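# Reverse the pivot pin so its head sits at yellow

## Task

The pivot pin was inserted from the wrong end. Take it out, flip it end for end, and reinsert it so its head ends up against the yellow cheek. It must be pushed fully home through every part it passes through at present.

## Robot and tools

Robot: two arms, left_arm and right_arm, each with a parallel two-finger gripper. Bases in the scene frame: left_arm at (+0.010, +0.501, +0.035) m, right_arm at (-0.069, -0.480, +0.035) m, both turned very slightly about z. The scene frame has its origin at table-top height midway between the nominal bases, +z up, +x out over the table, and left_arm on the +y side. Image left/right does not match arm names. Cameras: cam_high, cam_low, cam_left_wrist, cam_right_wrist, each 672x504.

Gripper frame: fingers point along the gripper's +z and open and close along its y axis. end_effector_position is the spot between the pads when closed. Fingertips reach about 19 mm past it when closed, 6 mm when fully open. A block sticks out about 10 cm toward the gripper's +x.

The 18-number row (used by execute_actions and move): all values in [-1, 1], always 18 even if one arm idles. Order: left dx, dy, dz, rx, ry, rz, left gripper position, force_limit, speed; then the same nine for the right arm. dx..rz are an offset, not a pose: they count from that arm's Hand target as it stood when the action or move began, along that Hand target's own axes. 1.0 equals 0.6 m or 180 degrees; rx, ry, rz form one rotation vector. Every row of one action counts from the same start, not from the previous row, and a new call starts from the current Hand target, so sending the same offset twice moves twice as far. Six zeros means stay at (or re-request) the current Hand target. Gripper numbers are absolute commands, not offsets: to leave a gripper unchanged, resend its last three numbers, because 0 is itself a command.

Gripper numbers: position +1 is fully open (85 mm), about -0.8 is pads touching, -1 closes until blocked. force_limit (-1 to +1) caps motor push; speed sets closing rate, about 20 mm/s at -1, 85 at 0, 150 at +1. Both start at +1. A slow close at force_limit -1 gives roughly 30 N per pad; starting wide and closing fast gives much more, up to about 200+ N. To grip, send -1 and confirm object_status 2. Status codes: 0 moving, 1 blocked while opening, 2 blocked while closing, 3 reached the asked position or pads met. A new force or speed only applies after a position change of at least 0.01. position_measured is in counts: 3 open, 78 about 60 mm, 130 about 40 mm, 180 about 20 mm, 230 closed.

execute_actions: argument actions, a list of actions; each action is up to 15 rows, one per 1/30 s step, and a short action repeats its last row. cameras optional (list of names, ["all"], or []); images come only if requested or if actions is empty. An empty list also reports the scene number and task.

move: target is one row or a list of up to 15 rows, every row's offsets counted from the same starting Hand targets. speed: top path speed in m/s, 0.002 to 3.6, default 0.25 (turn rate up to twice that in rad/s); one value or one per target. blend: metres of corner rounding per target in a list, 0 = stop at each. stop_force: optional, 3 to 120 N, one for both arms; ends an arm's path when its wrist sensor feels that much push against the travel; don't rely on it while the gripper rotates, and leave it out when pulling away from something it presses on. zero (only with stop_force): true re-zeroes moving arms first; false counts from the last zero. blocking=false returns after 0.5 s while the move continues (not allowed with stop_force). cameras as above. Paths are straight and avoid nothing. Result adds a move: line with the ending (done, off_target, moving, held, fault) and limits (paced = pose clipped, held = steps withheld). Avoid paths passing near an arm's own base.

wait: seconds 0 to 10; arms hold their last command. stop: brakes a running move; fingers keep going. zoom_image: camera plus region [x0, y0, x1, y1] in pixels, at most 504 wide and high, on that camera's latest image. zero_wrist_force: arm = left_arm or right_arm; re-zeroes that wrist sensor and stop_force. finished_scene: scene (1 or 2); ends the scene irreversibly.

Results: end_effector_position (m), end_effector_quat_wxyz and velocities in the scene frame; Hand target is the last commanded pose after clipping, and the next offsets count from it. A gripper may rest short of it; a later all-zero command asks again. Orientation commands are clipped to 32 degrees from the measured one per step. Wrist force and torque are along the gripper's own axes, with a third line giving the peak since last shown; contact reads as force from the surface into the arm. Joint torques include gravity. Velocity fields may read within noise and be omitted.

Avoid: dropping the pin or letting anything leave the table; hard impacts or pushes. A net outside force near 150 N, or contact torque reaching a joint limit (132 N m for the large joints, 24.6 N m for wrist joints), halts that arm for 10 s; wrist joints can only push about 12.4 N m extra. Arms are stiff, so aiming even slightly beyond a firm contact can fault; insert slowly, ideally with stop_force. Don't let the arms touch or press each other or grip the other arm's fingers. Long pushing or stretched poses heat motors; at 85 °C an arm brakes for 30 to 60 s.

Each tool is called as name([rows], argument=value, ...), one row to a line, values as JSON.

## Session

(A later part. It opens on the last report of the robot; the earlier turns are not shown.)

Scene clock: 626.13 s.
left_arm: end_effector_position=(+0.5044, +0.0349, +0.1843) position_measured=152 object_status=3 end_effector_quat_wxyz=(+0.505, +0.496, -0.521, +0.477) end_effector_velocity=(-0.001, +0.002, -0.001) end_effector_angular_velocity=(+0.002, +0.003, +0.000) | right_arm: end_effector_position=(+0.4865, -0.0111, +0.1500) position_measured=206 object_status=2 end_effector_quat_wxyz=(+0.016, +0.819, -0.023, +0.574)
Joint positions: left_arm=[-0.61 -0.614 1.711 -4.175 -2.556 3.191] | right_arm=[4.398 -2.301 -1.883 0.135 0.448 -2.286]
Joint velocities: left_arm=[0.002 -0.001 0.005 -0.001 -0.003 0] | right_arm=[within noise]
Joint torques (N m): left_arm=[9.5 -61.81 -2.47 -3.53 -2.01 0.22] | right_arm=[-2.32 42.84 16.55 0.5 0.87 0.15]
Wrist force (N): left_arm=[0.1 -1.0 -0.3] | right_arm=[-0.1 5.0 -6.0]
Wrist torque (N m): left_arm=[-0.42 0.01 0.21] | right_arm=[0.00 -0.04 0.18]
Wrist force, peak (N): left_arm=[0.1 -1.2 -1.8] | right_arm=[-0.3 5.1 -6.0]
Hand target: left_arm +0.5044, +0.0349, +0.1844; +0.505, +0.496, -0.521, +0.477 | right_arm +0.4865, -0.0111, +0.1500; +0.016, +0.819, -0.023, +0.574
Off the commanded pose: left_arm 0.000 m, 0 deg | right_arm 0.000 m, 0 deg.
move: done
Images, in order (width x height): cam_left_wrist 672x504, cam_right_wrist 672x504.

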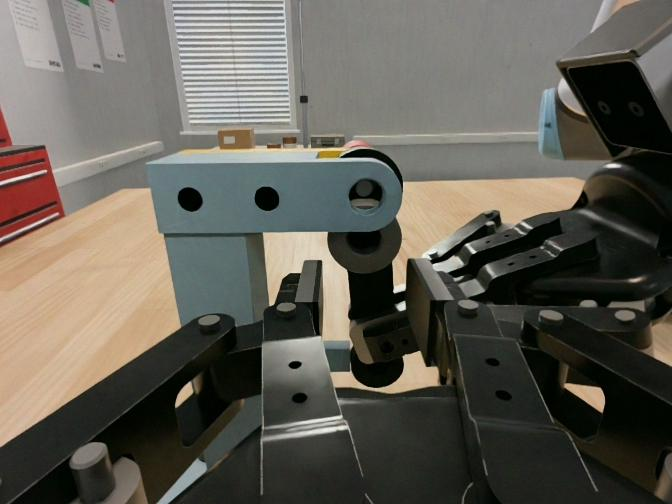

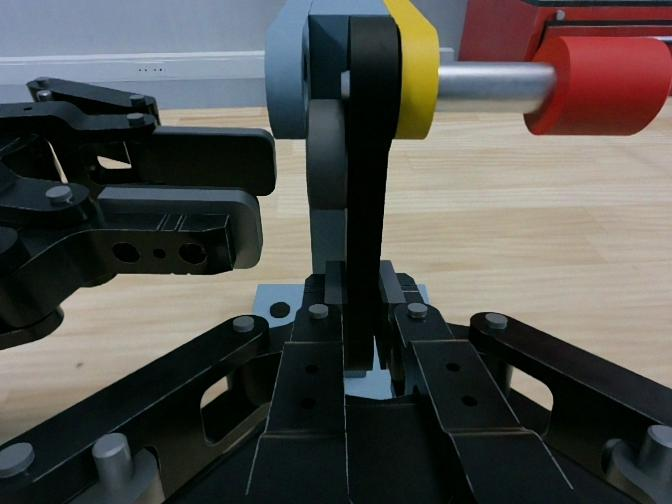

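move(target=[0,0,0.0267,0,0,0,-0.185,1,0,0,0,0,0,0,0,-1,-1,-0.7], speed=0.04, stop_force=8, cameras=["cam_left_wrist","cam_right_wrist"])

zoom_image(camera="cam_left_wrist", region=[280, 120, 460, 330])

zoom_image(camera="cam_right_wrist", region=[180, 60, 420, 300])

Scene clock: 655.60 s.
left_arm: end_effector_position=(+0.5035, +0.0189, +0.1839) position_measured=152 object_status=3 end_effector_quat_wxyz=(+0.505, +0.496, -0.521, +0.477) | right_arm: end_effector_position=(+0.4865, -0.0111, +0.1500) position_measured=206 object_status=2 end_effector_quat_wxyz=(+0.016, +0.819, -0.023, +0.574)
Joint positions: left_arm=[-0.635 -0.607 1.692 -4.166 -2.532 3.189] | right_arm=[4.398 -2.301 -1.883 0.135 0.448 -2.286]
Joint torques (N m): left_arm=[9.68 -62.29 -1.79 -3.63 -1.85 1.47] | right_arm=[-2.82 42.25 16.17 0.57 0.77 -0.06]
Wrist force (N): left_arm=[0.0 -0.9 -0.2] | right_arm=[-0.2 4.9 -6.0]
Wrist torque (N m): left_arm=[-0.40 0.03 0.20] | right_arm=[-0.01 -0.03 0.18]
Wrist force, peak (N): left_arm=[-0.2 -1.4 -0.3] | right_arm=[-0.2 5.3 -6.1]
Hand target: left_arm +0.5035, +0.0189, +0.1839; +0.505, +0.496, -0.521, +0.477 | right_arm +0.4865, -0.0111, +0.1500; +0.016, +0.819, -0.023, +0.574
Off the commanded pose: left_arm 0.000 m, 0 deg | right_arm 0.000 m, 0 deg.
move: done
Images, in order (width x height): cam_left_wrist 672x504, cam_right_wrist 672x504.

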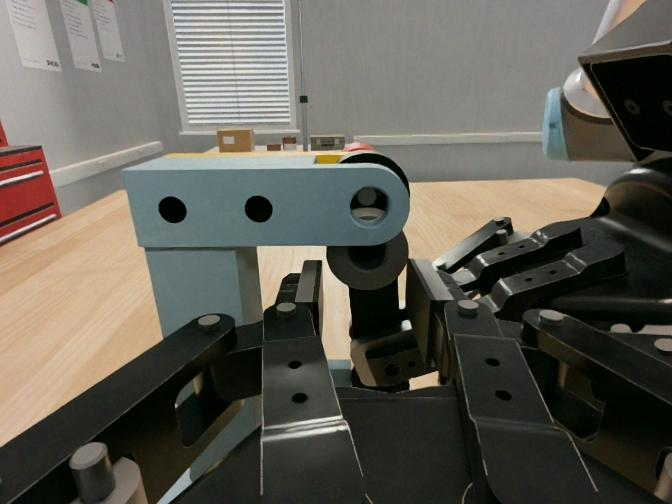

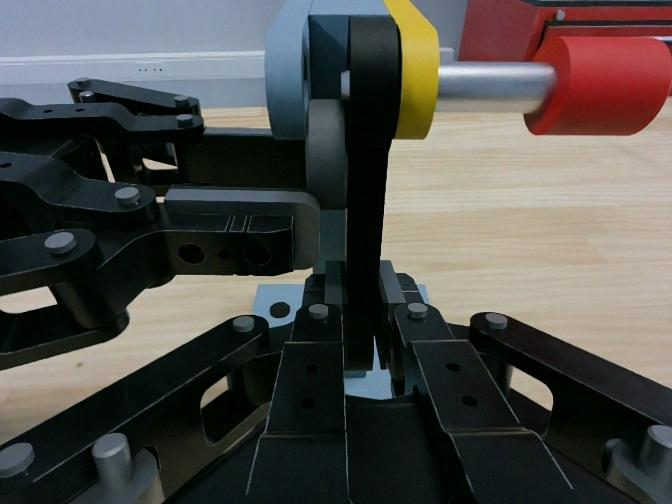

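Scaled by 2.400 from the camera's 672x504 image, which has a finer 960x720 frame.

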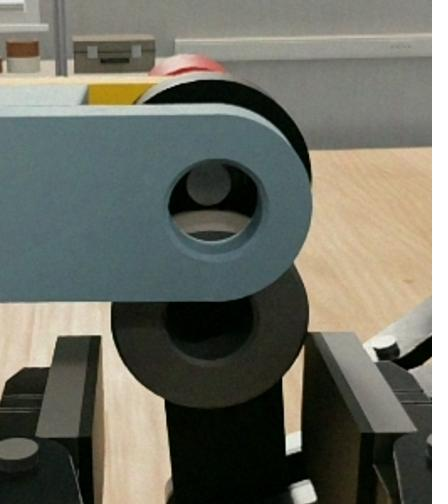

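Scaled by 2.100 from the camera's 672x504 image, which has a finer 960x720 frame.

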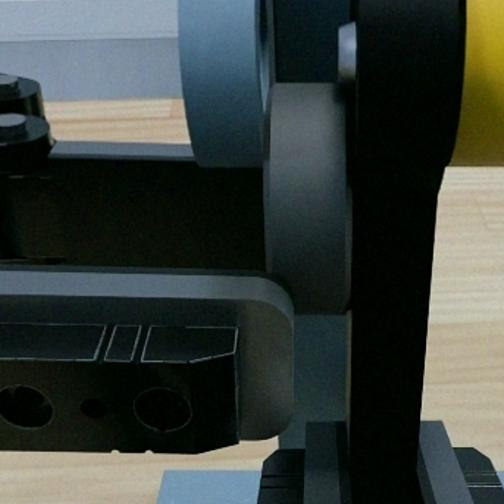

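move([
  [0,0,-0.0233,0,0,0,-0.185,1,0,0,0,0,0,0,0,-1,-1,-0.7],
  [-0.0165,0,-0.0233,0,0,0,-0.483,1,0,0,0,0,0,0,0,-1,-1,-0.7],
], speed=0.06, cameras=["cam_left_wrist","cam_right_wrist"])

zoom_image(camera="cam_right_wrist", region=[180, 60, 420, 300])

zoom_image(camera="cam_left_wrist", region=[280, 120, 460, 330])

Scene clock: 692.50 s.
left_arm: end_effector_position=(+0.5042, +0.0332, +0.1745) position_measured=190 object_status=0 end_effector_quat_wxyz=(+0.505, +0.496, -0.521, +0.477) | right_arm: end_effector_position=(+0.4865, -0.0111, +0.1500) position_measured=206 object_status=2 end_effector_quat_wxyz=(+0.016, +0.819, -0.023, +0.574)
Joint positions: left_arm=[-0.613 -0.592 1.703 -4.189 -2.554 3.191] | right_arm=[4.398 -2.301 -1.883 0.135 0.448 -2.286]
Joint torques (N m): left_arm=[9.47 -59.82 -1.73 0.93 -1.78 -2.52] | right_arm=[-4.41 41.34 15.44 0.75 0.7 0.45]
Wrist force (N): left_arm=[0.0 -0.8 -0.1] | right_arm=[-0.2 4.8 -5.9]
Wrist torque (N m): left_arm=[-0.39 0.02 0.01] | right_arm=[-0.02 -0.02 0.18]
Wrist force, peak (N): left_arm=[-1.2 -0.9 -0.4] | right_arm=[0.1 4.9 -6.2]
Hand target: left_arm +0.5042, +0.0332, +0.1745; +0.505, +0.496, -0.521, +0.477 | right_arm +0.4865, -0.0111, +0.1500; +0.016, +0.819, -0.023, +0.574
Off the commanded pose: left_arm 0.000 m, 0 deg | right_arm 0.000 m, 0 deg.
move: done
Images, in order (width x height): cam_left_wrist 672x504, cam_right_wrist 672x504.

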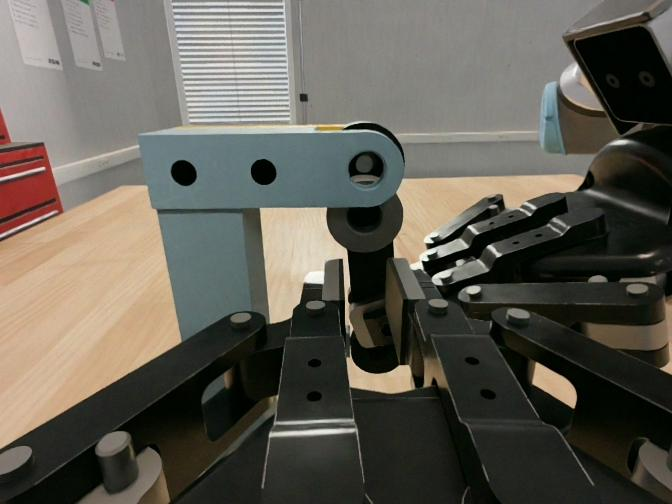

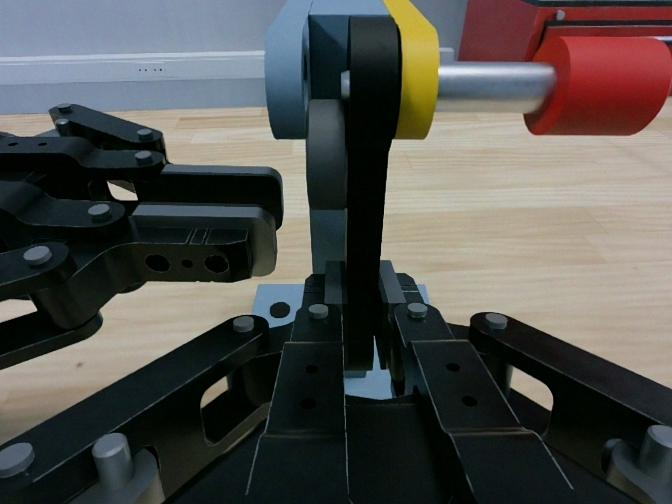

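Scaled by 2.100 from the camera's 672x504 image, which has a finer 960x720 frame.

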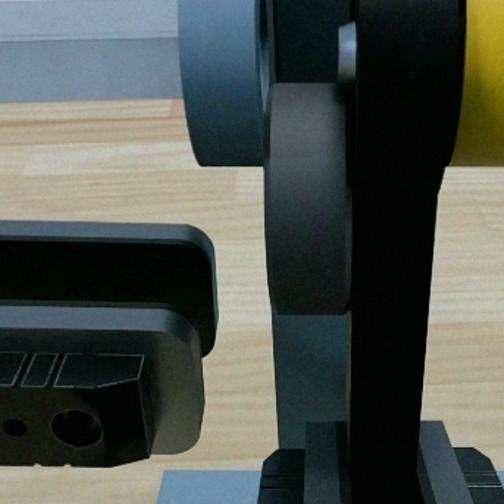

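Scaled by 2.400 from the camera's 672x504 image, which has a finer 960x720 frame.

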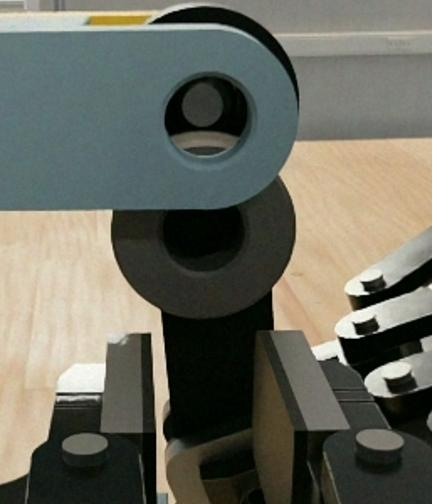

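move(target=[0,0,0.0272,0,0,0,-0.483,1,0,0,0,0,0,0,0,-1,-1,-0.7], speed=0.03, stop_force=6, cameras=["cam_left_wrist","cam_right_wrist"])

zoom_image(camera="cam_right_wrist", region=[180, 60, 420, 300])

zoom_image(camera="cam_left_wrist", region=[280, 120, 460, 330])

Scene clock: 712.20 s.
left_arm: end_effector_position=(+0.5034, +0.0169, +0.1739) position_measured=190 object_status=3 end_effector_quat_wxyz=(+0.505, +0.496, -0.521, +0.477) | right_arm: end_effector_position=(+0.4865, -0.0111, +0.1500) position_measured=206 object_status=2 end_effector_quat_wxyz=(+0.016, +0.819, -0.023, +0.574)
Joint positions: left_arm=[-0.638 -0.585 1.683 -4.179 -2.529 3.188] | right_arm=[4.398 -2.301 -1.883 0.135 0.448 -2.286]
Joint torques (N m): left_arm=[10.43 -66.34 -3.16 -4.19 -1.5 0.9] | right_arm=[-4.86 41.77 15.56 0.7 0.79 0.39]
Wrist force (N): left_arm=[-5.2 0.1 0.3] | right_arm=[2.3 4.5 -5.5]
Wrist torque (N m): left_arm=[-0.44 -0.01 0.21] | right_arm=[0.02 -0.23 0.20]
Wrist force, peak (N): left_arm=[-5.5 0.4 -0.7] | right_arm=[-0.3 4.9 -6.2]
Hand target: left_arm +0.5034, +0.0169, +0.1739; +0.505, +0.496, -0.521, +0.477 | right_arm +0.4865, -0.0111, +0.1500; +0.016, +0.819, -0.023, +0.574
Off the commanded pose: left_arm 0.000 m, 0 deg | right_arm 0.000 m, 0 deg.
move: done
Images, in order (width x height): cam_left_wrist 672x504, cam_right_wrist 672x504.

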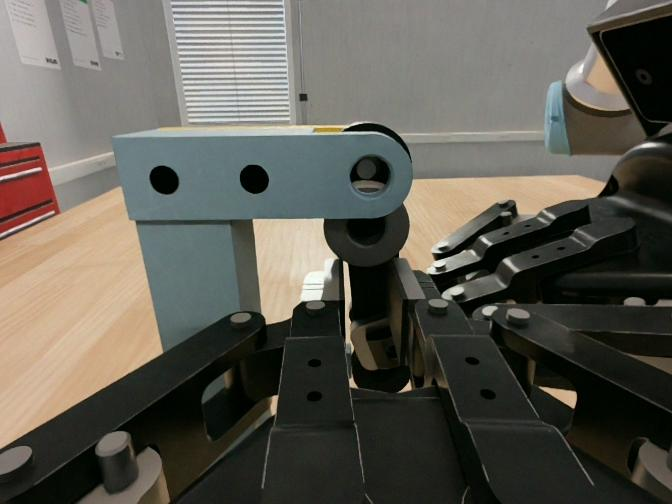

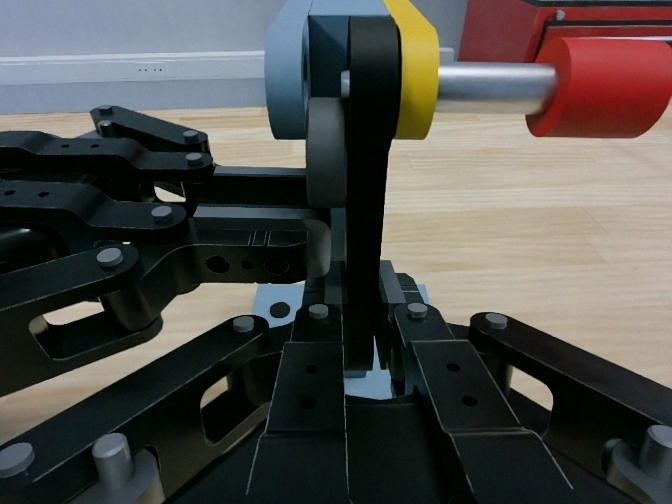

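Scaled by 2.100 from the camera's 672x504 image, which has a finer 960x720 frame.

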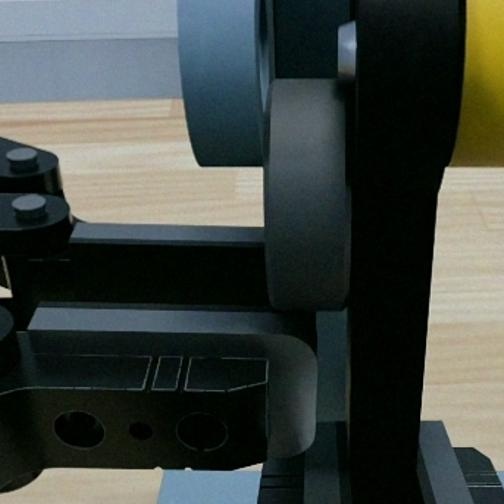

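Scaled by 2.400 from the camera's 672x504 image, which has a finer 960x720 frame.

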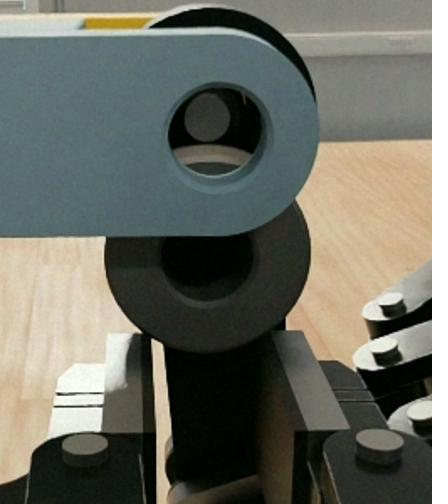

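move(target=[0.0305,0,-0.001,0,0,0,-0.483,1,0,0,0,0,0,0,0,-1,-1,-0.7], speed=0.02, stop_force=14, cameras=["cam_left_wrist","cam_right_wrist"])

zoom_image(camera="cam_left_wrist", region=[280, 120, 460, 330])

zoom_image(camera="cam_right_wrist", region=[240, 0, 440, 240])

Scene clock: 724.70 s.
left_arm: end_effector_position=(+0.5034, +0.0170, +0.1760) position_measured=190 object_status=3 end_effector_quat_wxyz=(+0.505, +0.496, -0.521, +0.477) | right_arm: end_effector_position=(+0.4865, -0.0111, +0.1501) position_measured=206 object_status=2 end_effector_quat_wxyz=(+0.016, +0.819, -0.023, +0.574)
Joint positions: left_arm=[-0.638 -0.589 1.684 -4.176 -2.529 3.188] | right_arm=[4.398 -2.3 -1.883 0.135 0.448 -2.286]
Joint torques (N m): left_arm=[1.75 -51.57 -22.93 -0.86 -1.48 2.06] | right_arm=[-5.29 26.14 16.37 0.77 4.93 0.52]
Wrist force (N): left_arm=[-7.5 -1.4 -0.7] | right_arm=[18.2 11.1 -22.9]
Wrist torque (N m): left_arm=[-0.40 -0.05 0.18] | right_arm=[0.00 -0.50 0.59]
Wrist force, peak (N): left_arm=[-21.8 -1.1 -4.9] | right_arm=[20.3 11.2 -23.9]
Hand target: left_arm +0.5034, +0.0170, +0.1759; +0.505, +0.496, -0.521, +0.477 (not the last commanded pose) | right_arm +0.4865, -0.0111, +0.1500; +0.016, +0.819, -0.023, +0.574
Off the commanded pose: left_arm 0.016 m, 0 deg | right_arm 0.000 m, 0 deg.
move: contact (left_arm)
Images, in order (width x height): cam_left_wrist 672x504, cam_right_wrist 672x504.

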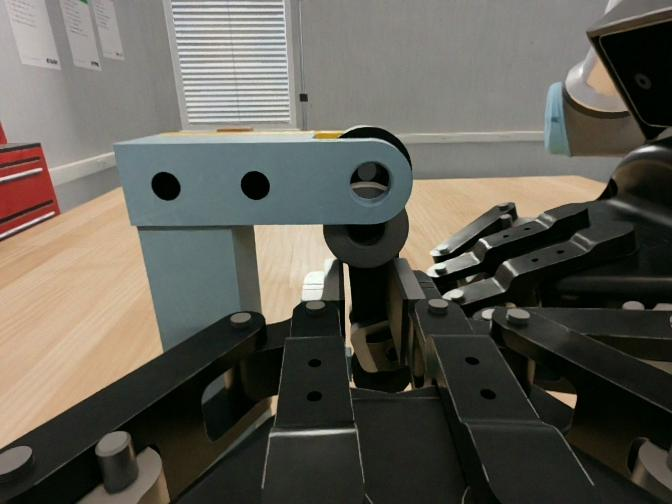

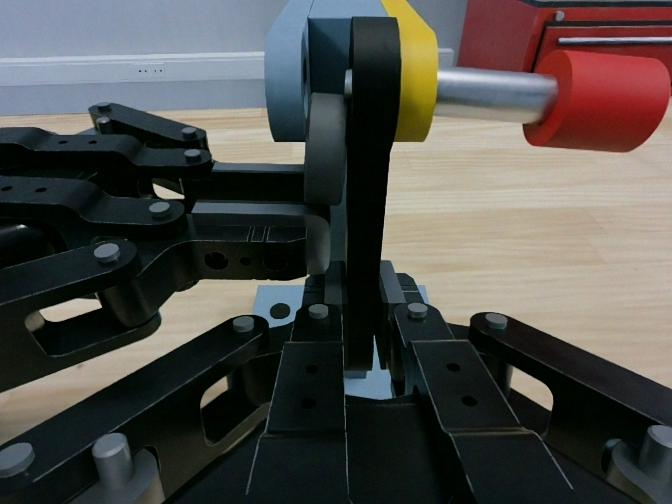

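Scaled by 2.400 from the camera's 672x504 image, which has a finer 960x720 frame.

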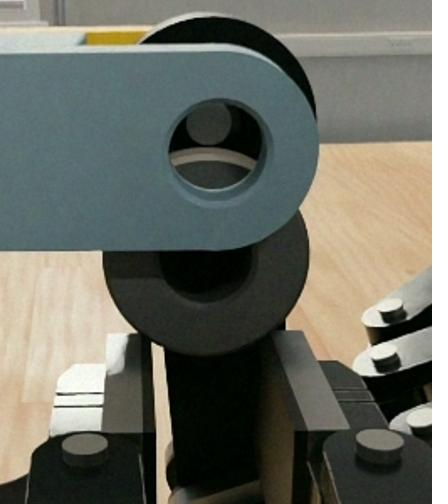

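Scaled by 2.100 from the camera's 672x504 image, which has a finer 960x720 frame.

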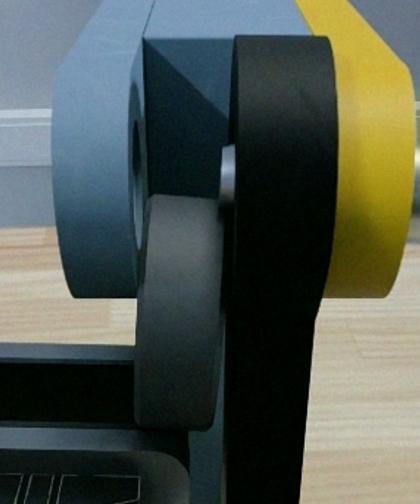

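move([
  [-0.0027,0,0,0,0,0,-0.483,1,0,0,0,0,0,0,0,-1,-1,-0.7],
  [-0.0027,0,0,0,0,0,-0.483,1,0,0,0,0,0,0,0,-0.05,1,-0.7],
  [-0.0027,0,0,0,0,0,-0.483,1,0,0,0,-0.15,0,0,0,-0.05,1,-0.7],
  [-0.0027,0,0,0,0,0,-0.483,1,0,0.114,0.0955,-0.1647,0,0,-0.5,-0.05,1,-0.7],
], speed=[0.05,0.05,0.12,0.4], blend=[0,0,0.02,0], cameras=["cam_left_wrist","cam_right_wrist"])

zoom_image(camera="cam_left_wrist", region=[280, 120, 460, 330])

Scene clock: 769.10 s.
left_arm: end_effector_position=(+0.5034, +0.0170, +0.1743) position_measured=190 object_status=3 end_effector_quat_wxyz=(+0.505, +0.496, -0.521, +0.477) | right_arm: end_effector_position=(+0.4139, -0.0646, +0.2480) position_measured=135 object_status=3 end_effector_quat_wxyz=(+0.417, +0.595, +0.563, +0.395)
Joint positions: left_arm=[-0.638 -0.586 1.683 -4.178 -2.529 3.188] | right_arm=[4.503 -1.91 -2.134 -0.203 0.392 -3.639]
Joint torques (N m): left_arm=[8.44 -62.76 -3.61 0.36 1.17 2.6] | right_arm=[2.6 30.12 20.49 1.2 -2.57 -1]
Wrist force (N): left_arm=[-0.1 -1.0 -0.1] | right_arm=[1.3 1.3 -1.5]
Wrist torque (N m): left_arm=[-0.42 -0.06 0.19] | right_arm=[0.56 -0.12 -0.09]
Wrist force, peak (N): left_arm=[-7.9 -1.7 -0.8] | right_arm=[19.3 11.2 -23.8]
Hand target: left_arm +0.5034, +0.0170, +0.1743; +0.505, +0.496, -0.521, +0.477 | right_arm +0.4139, -0.0645, +0.2480; +0.417, +0.595, +0.563, +0.395
Off the commanded pose: left_arm 0.000 m, 0 deg | right_arm 0.000 m, 0 deg.
move: done
Images, in order (width x height): cam_left_wrist 672x504, cam_right_wrist 672x504.

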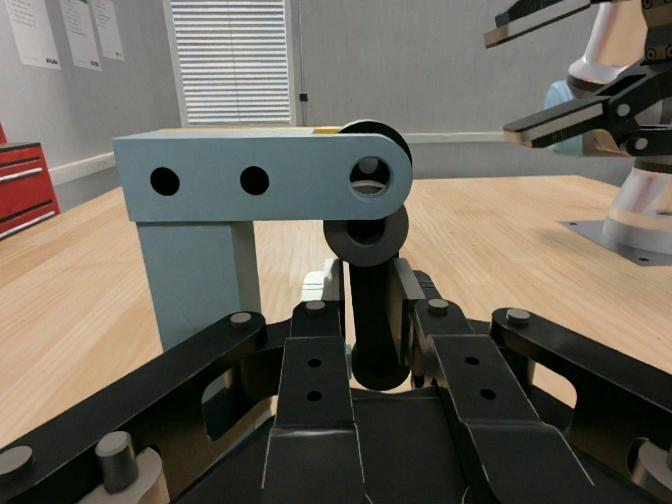

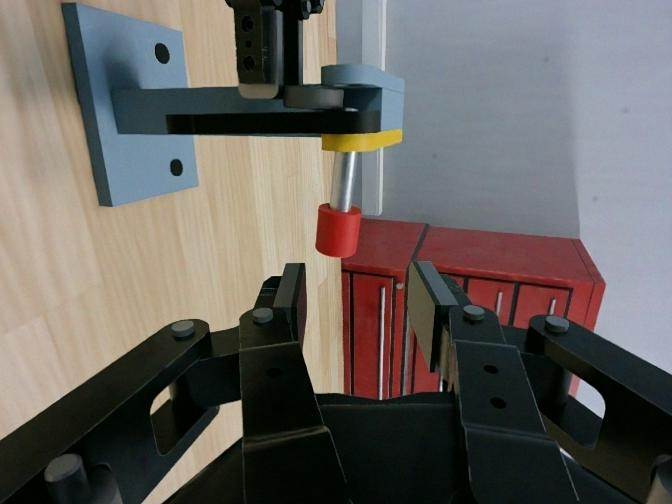

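Scaled by 2.400 from the camera's 672x504 image, which has a finer 960x720 frame.

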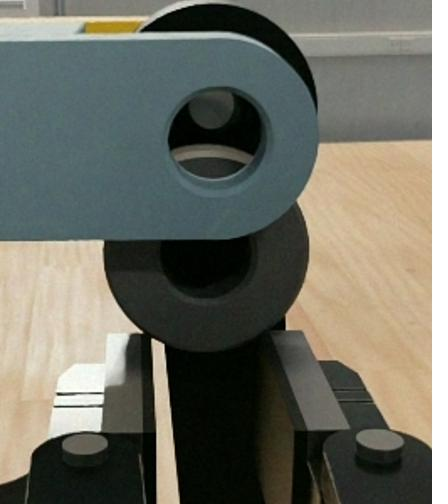

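move([
  [0,0,0,0,0,0,-0.483,1,0,0,-0.001,0.1507,0,0,0,0.2,1,0],
  [0,0,0,0,0,0,-0.483,1,0,0,-0.001,0.1507,0,0,0,-1,-0.7,-0.8],
], speed=0.12, cameras=["cam_left_wrist","cam_right_wrist"])

zoom_image(camera="cam_right_wrist", region=[200, 0, 500, 350])

zoom_image(camera="cam_left_wrist", region=[280, 120, 460, 330])

Scene clock: 790.33 s.
left_arm: end_effector_position=(+0.5034, +0.0170, +0.1743) position_measured=190 object_status=3 end_effector_quat_wxyz=(+0.505, +0.496, -0.521, +0.477) | right_arm: end_effector_position=(+0.4986, -0.0692, +0.2166) position_measured=175 object_status=0 end_effector_quat_wxyz=(+0.417, +0.595, +0.563, +0.395)
Joint positions: left_arm=[-0.638 -0.586 1.683 -4.178 -2.529 3.188] | right_arm=[4.338 -2.125 -1.986 0.153 0.488 -3.958]
Joint torques (N m): left_arm=[8.55 -62.49 -3.06 0.35 1.22 2.59] | right_arm=[2.33 38.57 17.86 4.96 -1.51 -1.19]
Wrist force (N): left_arm=[0.1 -1.0 -0.1] | right_arm=[1.0 -1.6 -2.3]
Wrist torque (N m): left_arm=[-0.41 -0.08 0.20] | right_arm=[0.62 -0.10 -0.18]
Wrist force, peak (N): left_arm=[0.0 -1.4 0.2] | right_arm=[1.0 1.6 -3.2]
Hand target: left_arm +0.5034, +0.0170, +0.1743; +0.505, +0.496, -0.521, +0.477 | right_arm +0.4986, -0.0692, +0.2166; +0.417, +0.595, +0.563, +0.395
Off the commanded pose: left_arm 0.000 m, 0 deg | right_arm 0.000 m, 0 deg.
move: done
Images, in order (width x height): cam_left_wrist 672x504, cam_right_wrist 672x504.

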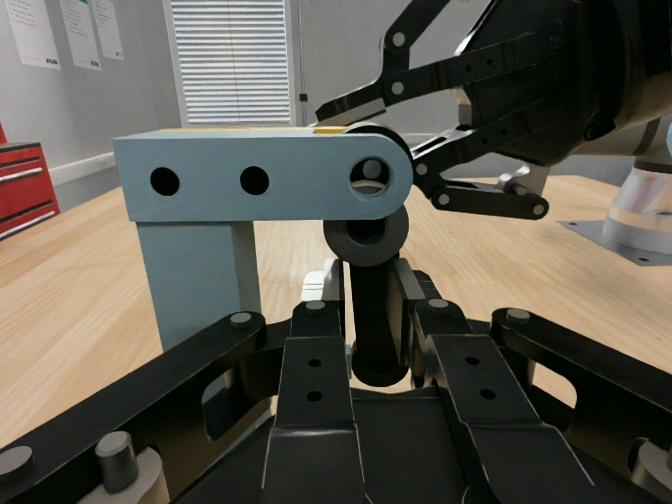

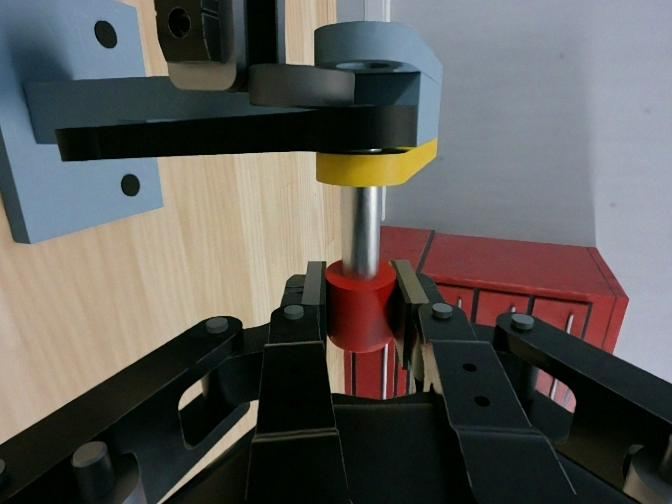

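Scaled by 1.440 from the camera's 672x504 image, which has a finer 960x720 frame.

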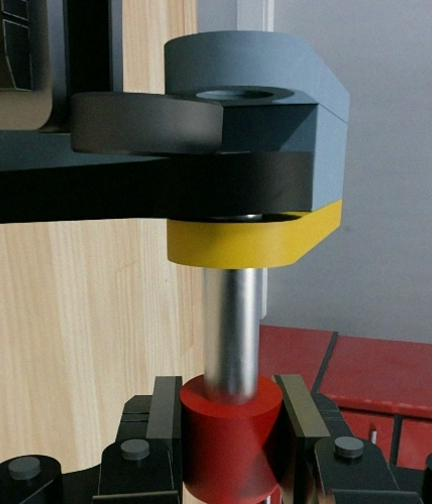

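Scaled by 2.400 from the camera's 672x504 image, which has a finer 960x720 frame.

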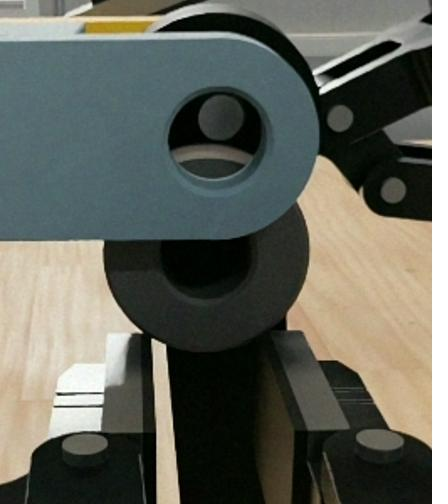

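move([
  [0,0,0,0,0,0,-0.483,1,0,-0.0053,0,0,0,0,0,-1,-0.7,-0.8],
  [0.0305,0,-0.001,0,0,0,-0.483,1,0,-0.0053,0,0,0,0,0,-1,-0.7,-0.8],
], speed=0.02, stop_force=10, cameras=["cam_left_wrist","cam_right_wrist"])

zoom_image(camera="cam_left_wrist", region=[280, 120, 460, 330])

zoom_image(camera="cam_right_wrist", region=[200, 0, 500, 350])

Scene clock: 804.60 s.
left_arm: end_effector_position=(+0.5034, +0.0170, +0.1914) position_measured=190 object_status=3 end_effector_quat_wxyz=(+0.505, +0.496, -0.521, +0.477) | right_arm: end_effector_position=(+0.4984, -0.0723, +0.2166) position_measured=175 object_status=2 end_effector_quat_wxyz=(+0.417, +0.595, +0.563, +0.395)
Joint positions: left_arm=[-0.638 -0.621 1.694 -4.153 -2.529 3.188] | right_arm=[4.336 -2.122 -1.993 0.161 0.489 -3.961]
Joint torques (N m): left_arm=[8.16 -47.28 -22.59 0.07 0.74 -0.62] | right_arm=[10.7 37.07 23.46 1.82 -3.62 1.46]
Wrist force (N): left_arm=[-1.6 -0.7 0.3] | right_arm=[1.1 -1.8 -0.8]
Wrist torque (N m): left_arm=[-0.46 -0.11 0.17] | right_arm=[0.60 -0.20 -0.06]
Wrist force, peak (N): left_arm=[-21.1 0.5 -0.6] | right_arm=[2.5 -1.4 -1.9]
Hand target: left_arm +0.5034, +0.0170, +0.1914; +0.505, +0.496, -0.521, +0.477 (not the last commanded pose) | right_arm +0.4984, -0.0723, +0.2166; +0.417, +0.595, +0.563, +0.395
Off the commanded pose: left_arm 0.001 m, 0 deg | right_arm 0.000 m, 0 deg.
move: contact (left_arm)
Images, in order (width x height): cam_left_wrist 672x504, cam_right_wrist 672x504.

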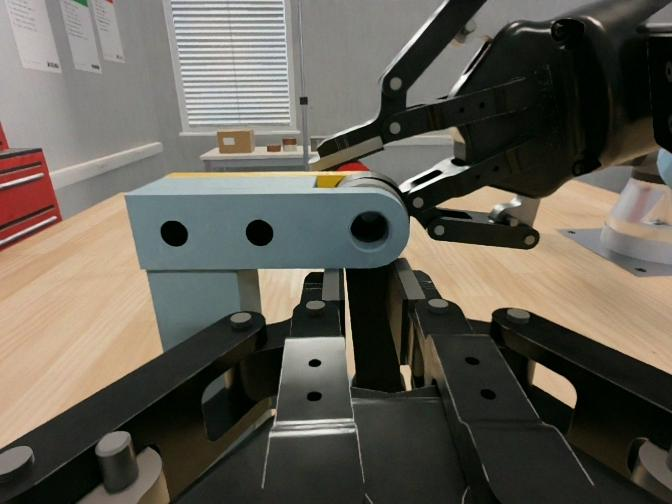

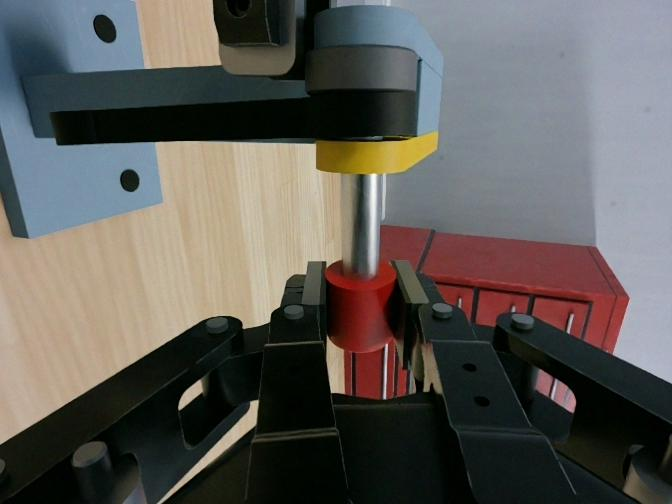

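Scaled by 2.400 from the camera's 672x504 image, which has a finer 960x720 frame.

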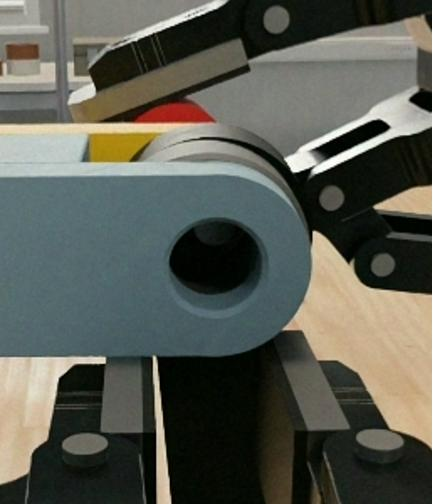

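Scaled by 1.440 from the camera's 672x504 image, which has a finer 960x720 frame.

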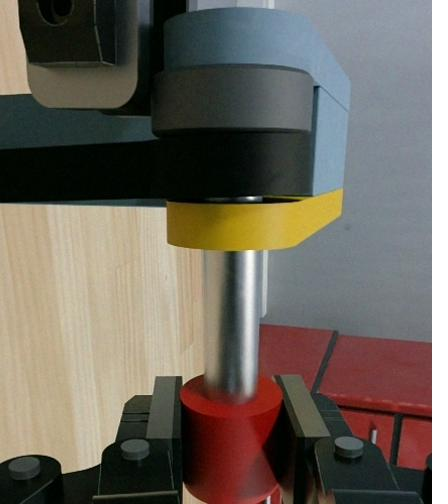

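move(target=[0,0,0,0,0,0,-0.483,1,0,0.0575,0,0,0,0,0,-1,-0.7,-0.8], speed=0.015, stop_force=16, cameras=["cam_left_wrist","cam_right_wrist"])

zoom_image(camera="cam_left_wrist", region=[280, 120, 460, 330])

zoom_image(camera="cam_right_wrist", region=[200, 0, 500, 350])

Scene clock: 818.00 s.
left_arm: end_effector_position=(+0.5034, +0.0170, +0.1914) position_measured=190 object_status=3 end_effector_quat_wxyz=(+0.505, +0.496, -0.521, +0.477) | right_arm: end_effector_position=(+0.4990, -0.0617, +0.2166) position_measured=175 object_status=2 end_effector_quat_wxyz=(+0.417, +0.595, +0.563, +0.395)
Joint positions: left_arm=[-0.638 -0.621 1.694 -4.153 -2.529 3.188] | right_arm=[4.343 -2.133 -1.968 0.137 0.484 -3.95]
Joint torques (N m): left_arm=[8.52 -48.1 -19.46 0.38 -1.65 -0.72] | right_arm=[-6.51 51.98 12.33 4.61 -0.87 -0.98]
Wrist force (N): left_arm=[-1.4 -0.7 0.4] | right_arm=[-3.8 -4.9 -3.9]
Wrist torque (N m): left_arm=[-0.43 -0.10 0.19] | right_arm=[0.59 -0.03 -0.26]
Wrist force, peak (N): left_arm=[-1.6 -0.8 0.5] | right_arm=[-24.3 -7.3 -13.2]
Hand target: left_arm +0.5034, +0.0170, +0.1914; +0.505, +0.496, -0.521, +0.477 | right_arm +0.4990, -0.0617, +0.2166; +0.417, +0.595, +0.563, +0.395 (not the last commanded pose)
Off the commanded pose: left_arm 0.000 m, 0 deg | right_arm 0.024 m, 0 deg.
move: contact (right_arm)
Images, in order (width x height): cam_left_wrist 672x504, cam_right_wrist 672x504.

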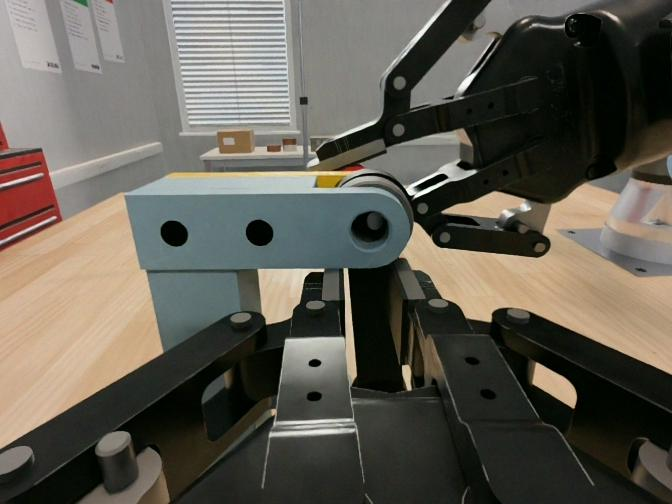

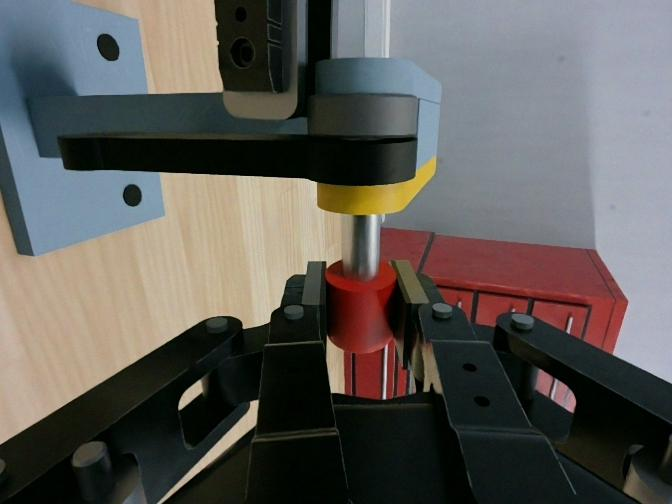

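Scaled by 2.400 from the camera's 672x504 image, which has a finer 960x720 frame.

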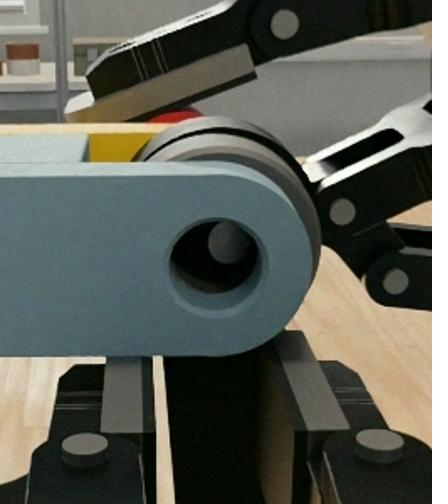

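Scaled by 1.440 from the camera's 672x504 image, which has a finer 960x720 frame.

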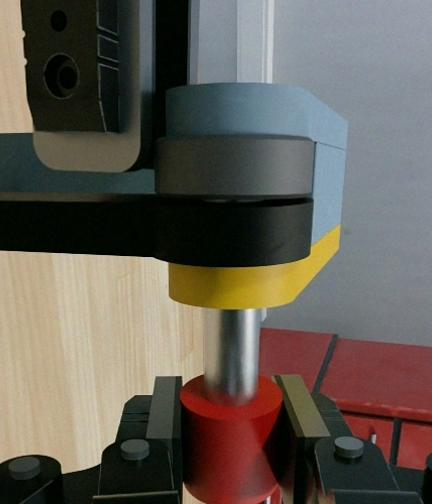

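move([
  [0,0,0,0,0,0,-0.483,1,0,-0.005,0,0,0,0,0,-1,-0.7,-0.8],
  [0,0,0,0,0,0,-0.483,1,0,-0.005,-0.0017,-0.0047,0,-0.0225,0.0082,-1,-0.7,-0.8],
], speed=0.05, cameras=["cam_left_wrist","cam_right_wrist"])

zoom_image(camera="cam_left_wrist", region=[330, 190, 430, 290])

Scene clock: 860.13 s.
left_arm: end_effector_position=(+0.5034, +0.0170, +0.1914) position_measured=190 object_status=3 end_effector_quat_wxyz=(+0.505, +0.496, -0.521, +0.477) | right_arm: end_effector_position=(+0.4958, -0.0644, +0.2167) position_measured=175 object_status=2 end_effector_quat_wxyz=(+0.431, +0.616, +0.540, +0.379)
Joint positions: left_arm=[-0.638 -0.621 1.694 -4.153 -2.529 3.188] | right_arm=[4.357 -2.114 -1.957 -0.034 0.428 -3.793]
Joint torques (N m): left_arm=[8.11 -51.99 -16.14 0.4 -1.56 -0.73] | right_arm=[-4.33 40.22 14 5.35 -0.33 -0.93]
Wrist force (N): left_arm=[-1.1 -0.5 0.6] | right_arm=[1.0 -2.4 -0.5]
Wrist torque (N m): left_arm=[-0.40 -0.10 0.19] | right_arm=[0.45 -0.16 -0.12]
Wrist force, peak (N): left_arm=[-1.6 -0.6 0.6] | right_arm=[-3.9 -5.2 -4.3]
Hand target: left_arm +0.5034, +0.0170, +0.1914; +0.505, +0.496, -0.521, +0.477 | right_arm +0.4958, -0.0645, +0.2166; +0.431, +0.616, +0.540, +0.379
Off the commanded pose: left_arm 0.000 m, 0 deg | right_arm 0.000 m, 0 deg.
move: done
Images, in order (width x height): cam_left_wrist 672x504, cam_right_wrist 672x504.

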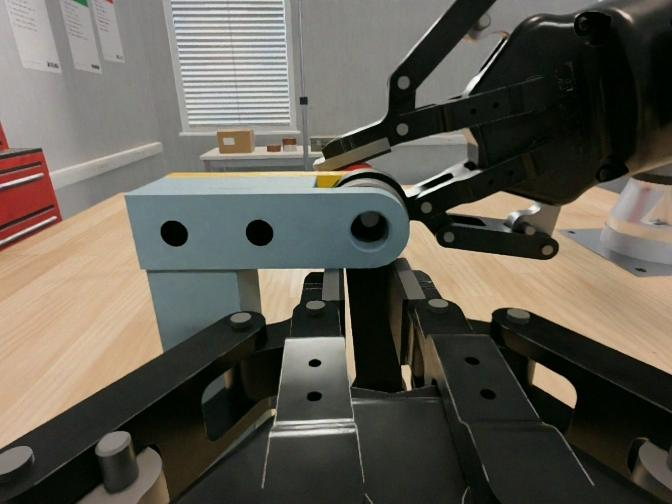

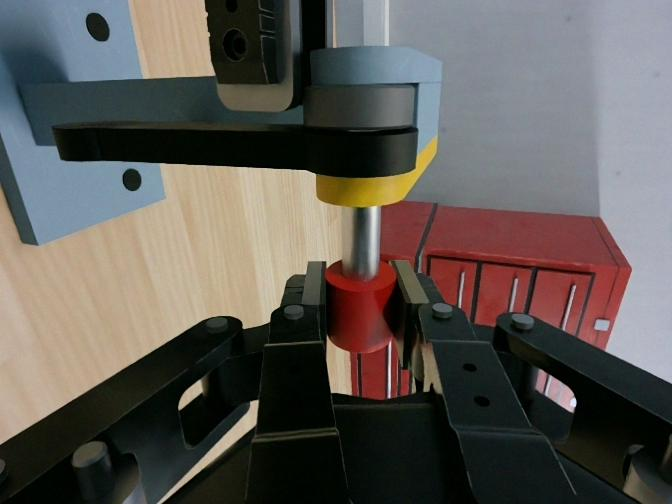

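Scaled by 5.040 from the camera's 672x504 image, which has a finer 960x720 frame.

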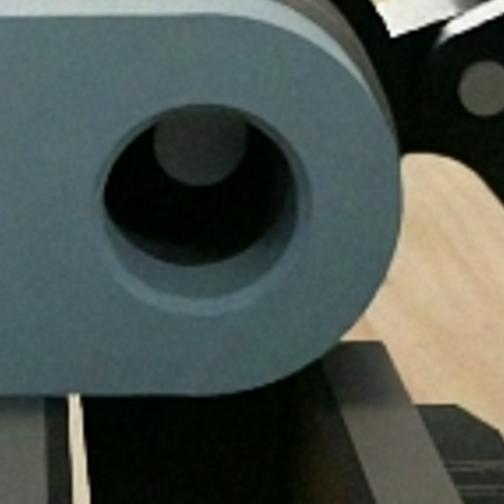

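move([
  [0,0,0,0,0,0,-0.483,1,0,0,-0.0008,-0.0022,0,-0.0104,0.0038,-1,-0.7,-0.8],
  [0,0,0,0,0,0,-0.483,1,0,0.0525,-0.0008,-0.0022,0,-0.0104,0.0038,-1,-0.7,-0.8],
], speed=0.015, stop_force=16, cameras=["cam_left_wrist","cam_right_wrist"])

zoom_image(camera="cam_left_wrist", region=[330, 190, 430, 290])

zoom_image(camera="cam_right_wrist", region=[200, 0, 500, 350])

Scene clock: 881.03 s.
left_arm: end_effector_position=(+0.5034, +0.0170, +0.1914) position_measured=190 object_status=3 end_effector_quat_wxyz=(+0.505, +0.496, -0.521, +0.477) | right_arm: end_effector_position=(+0.4963, -0.0502, +0.2166) position_measured=175 object_status=2 end_effector_quat_wxyz=(+0.438, +0.625, +0.529, +0.371)
Joint positions: left_arm=[-0.638 -0.621 1.694 -4.153 -2.529 3.188] | right_arm=[4.369 -2.123 -1.909 -0.164 0.403 -3.694]
Joint torques (N m): left_arm=[8.39 -55.78 -11.71 0.37 -1.61 -0.71] | right_arm=[-9.8 52.85 11.21 3.97 -1.46 -0.98]
Wrist force (N): left_arm=[-1.1 -0.6 0.4] | right_arm=[0.4 -3.1 -4.6]
Wrist torque (N m): left_arm=[-0.41 -0.09 0.18] | right_arm=[0.49 0.01 -0.27]
Wrist force, peak (N): left_arm=[-1.6 -0.7 0.6] | right_arm=[-21.6 -4.4 -18.6]
Hand target: left_arm +0.5034, +0.0170, +0.1914; +0.505, +0.496, -0.521, +0.477 | right_arm +0.4963, -0.0502, +0.2166; +0.438, +0.625, +0.529, +0.371 (not the last commanded pose)
Off the commanded pose: left_arm 0.000 m, 0 deg | right_arm 0.017 m, 0 deg.
move: contact (right_arm); path passed 1 of 2 targets
Images, in order (width x height): cam_left_wrist 672x504, cam_right_wrist 672x504.

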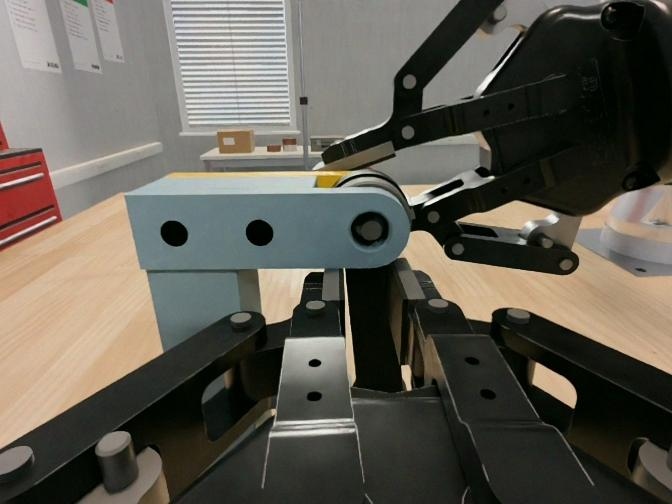

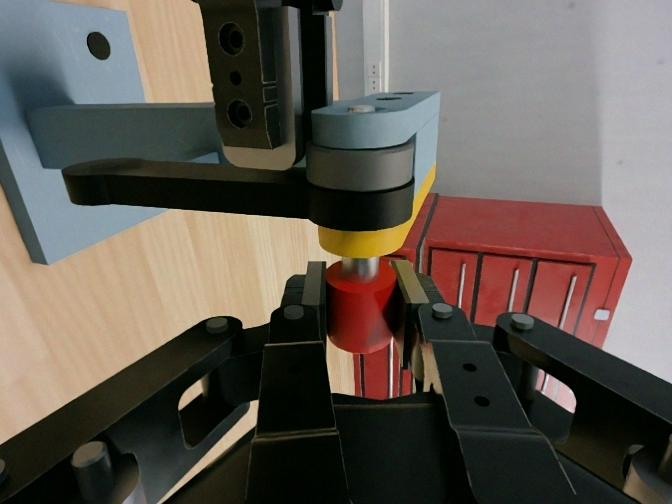

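Scaled by 5.040 from the camera's 672x504 image, which has a finer 960x720 frame.

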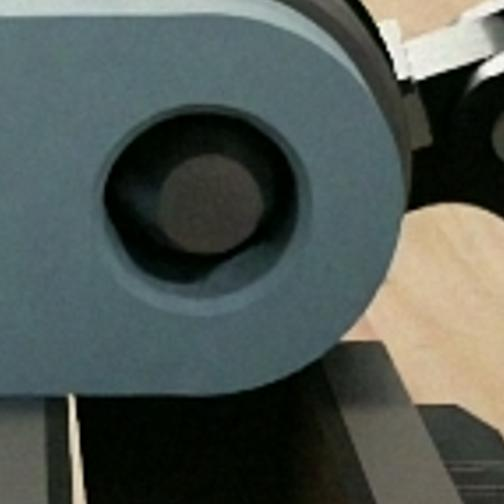

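Scaled by 1.440 from the camera's 672x504 image, which has a finer 960x720 frame.

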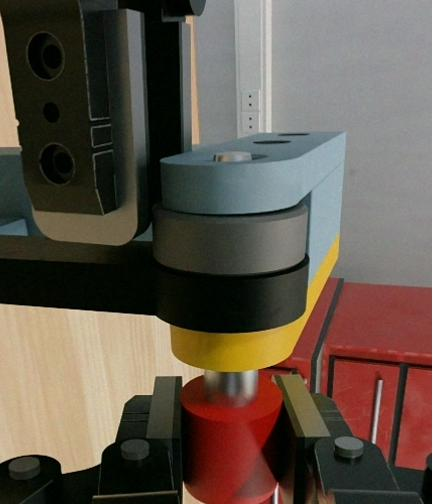

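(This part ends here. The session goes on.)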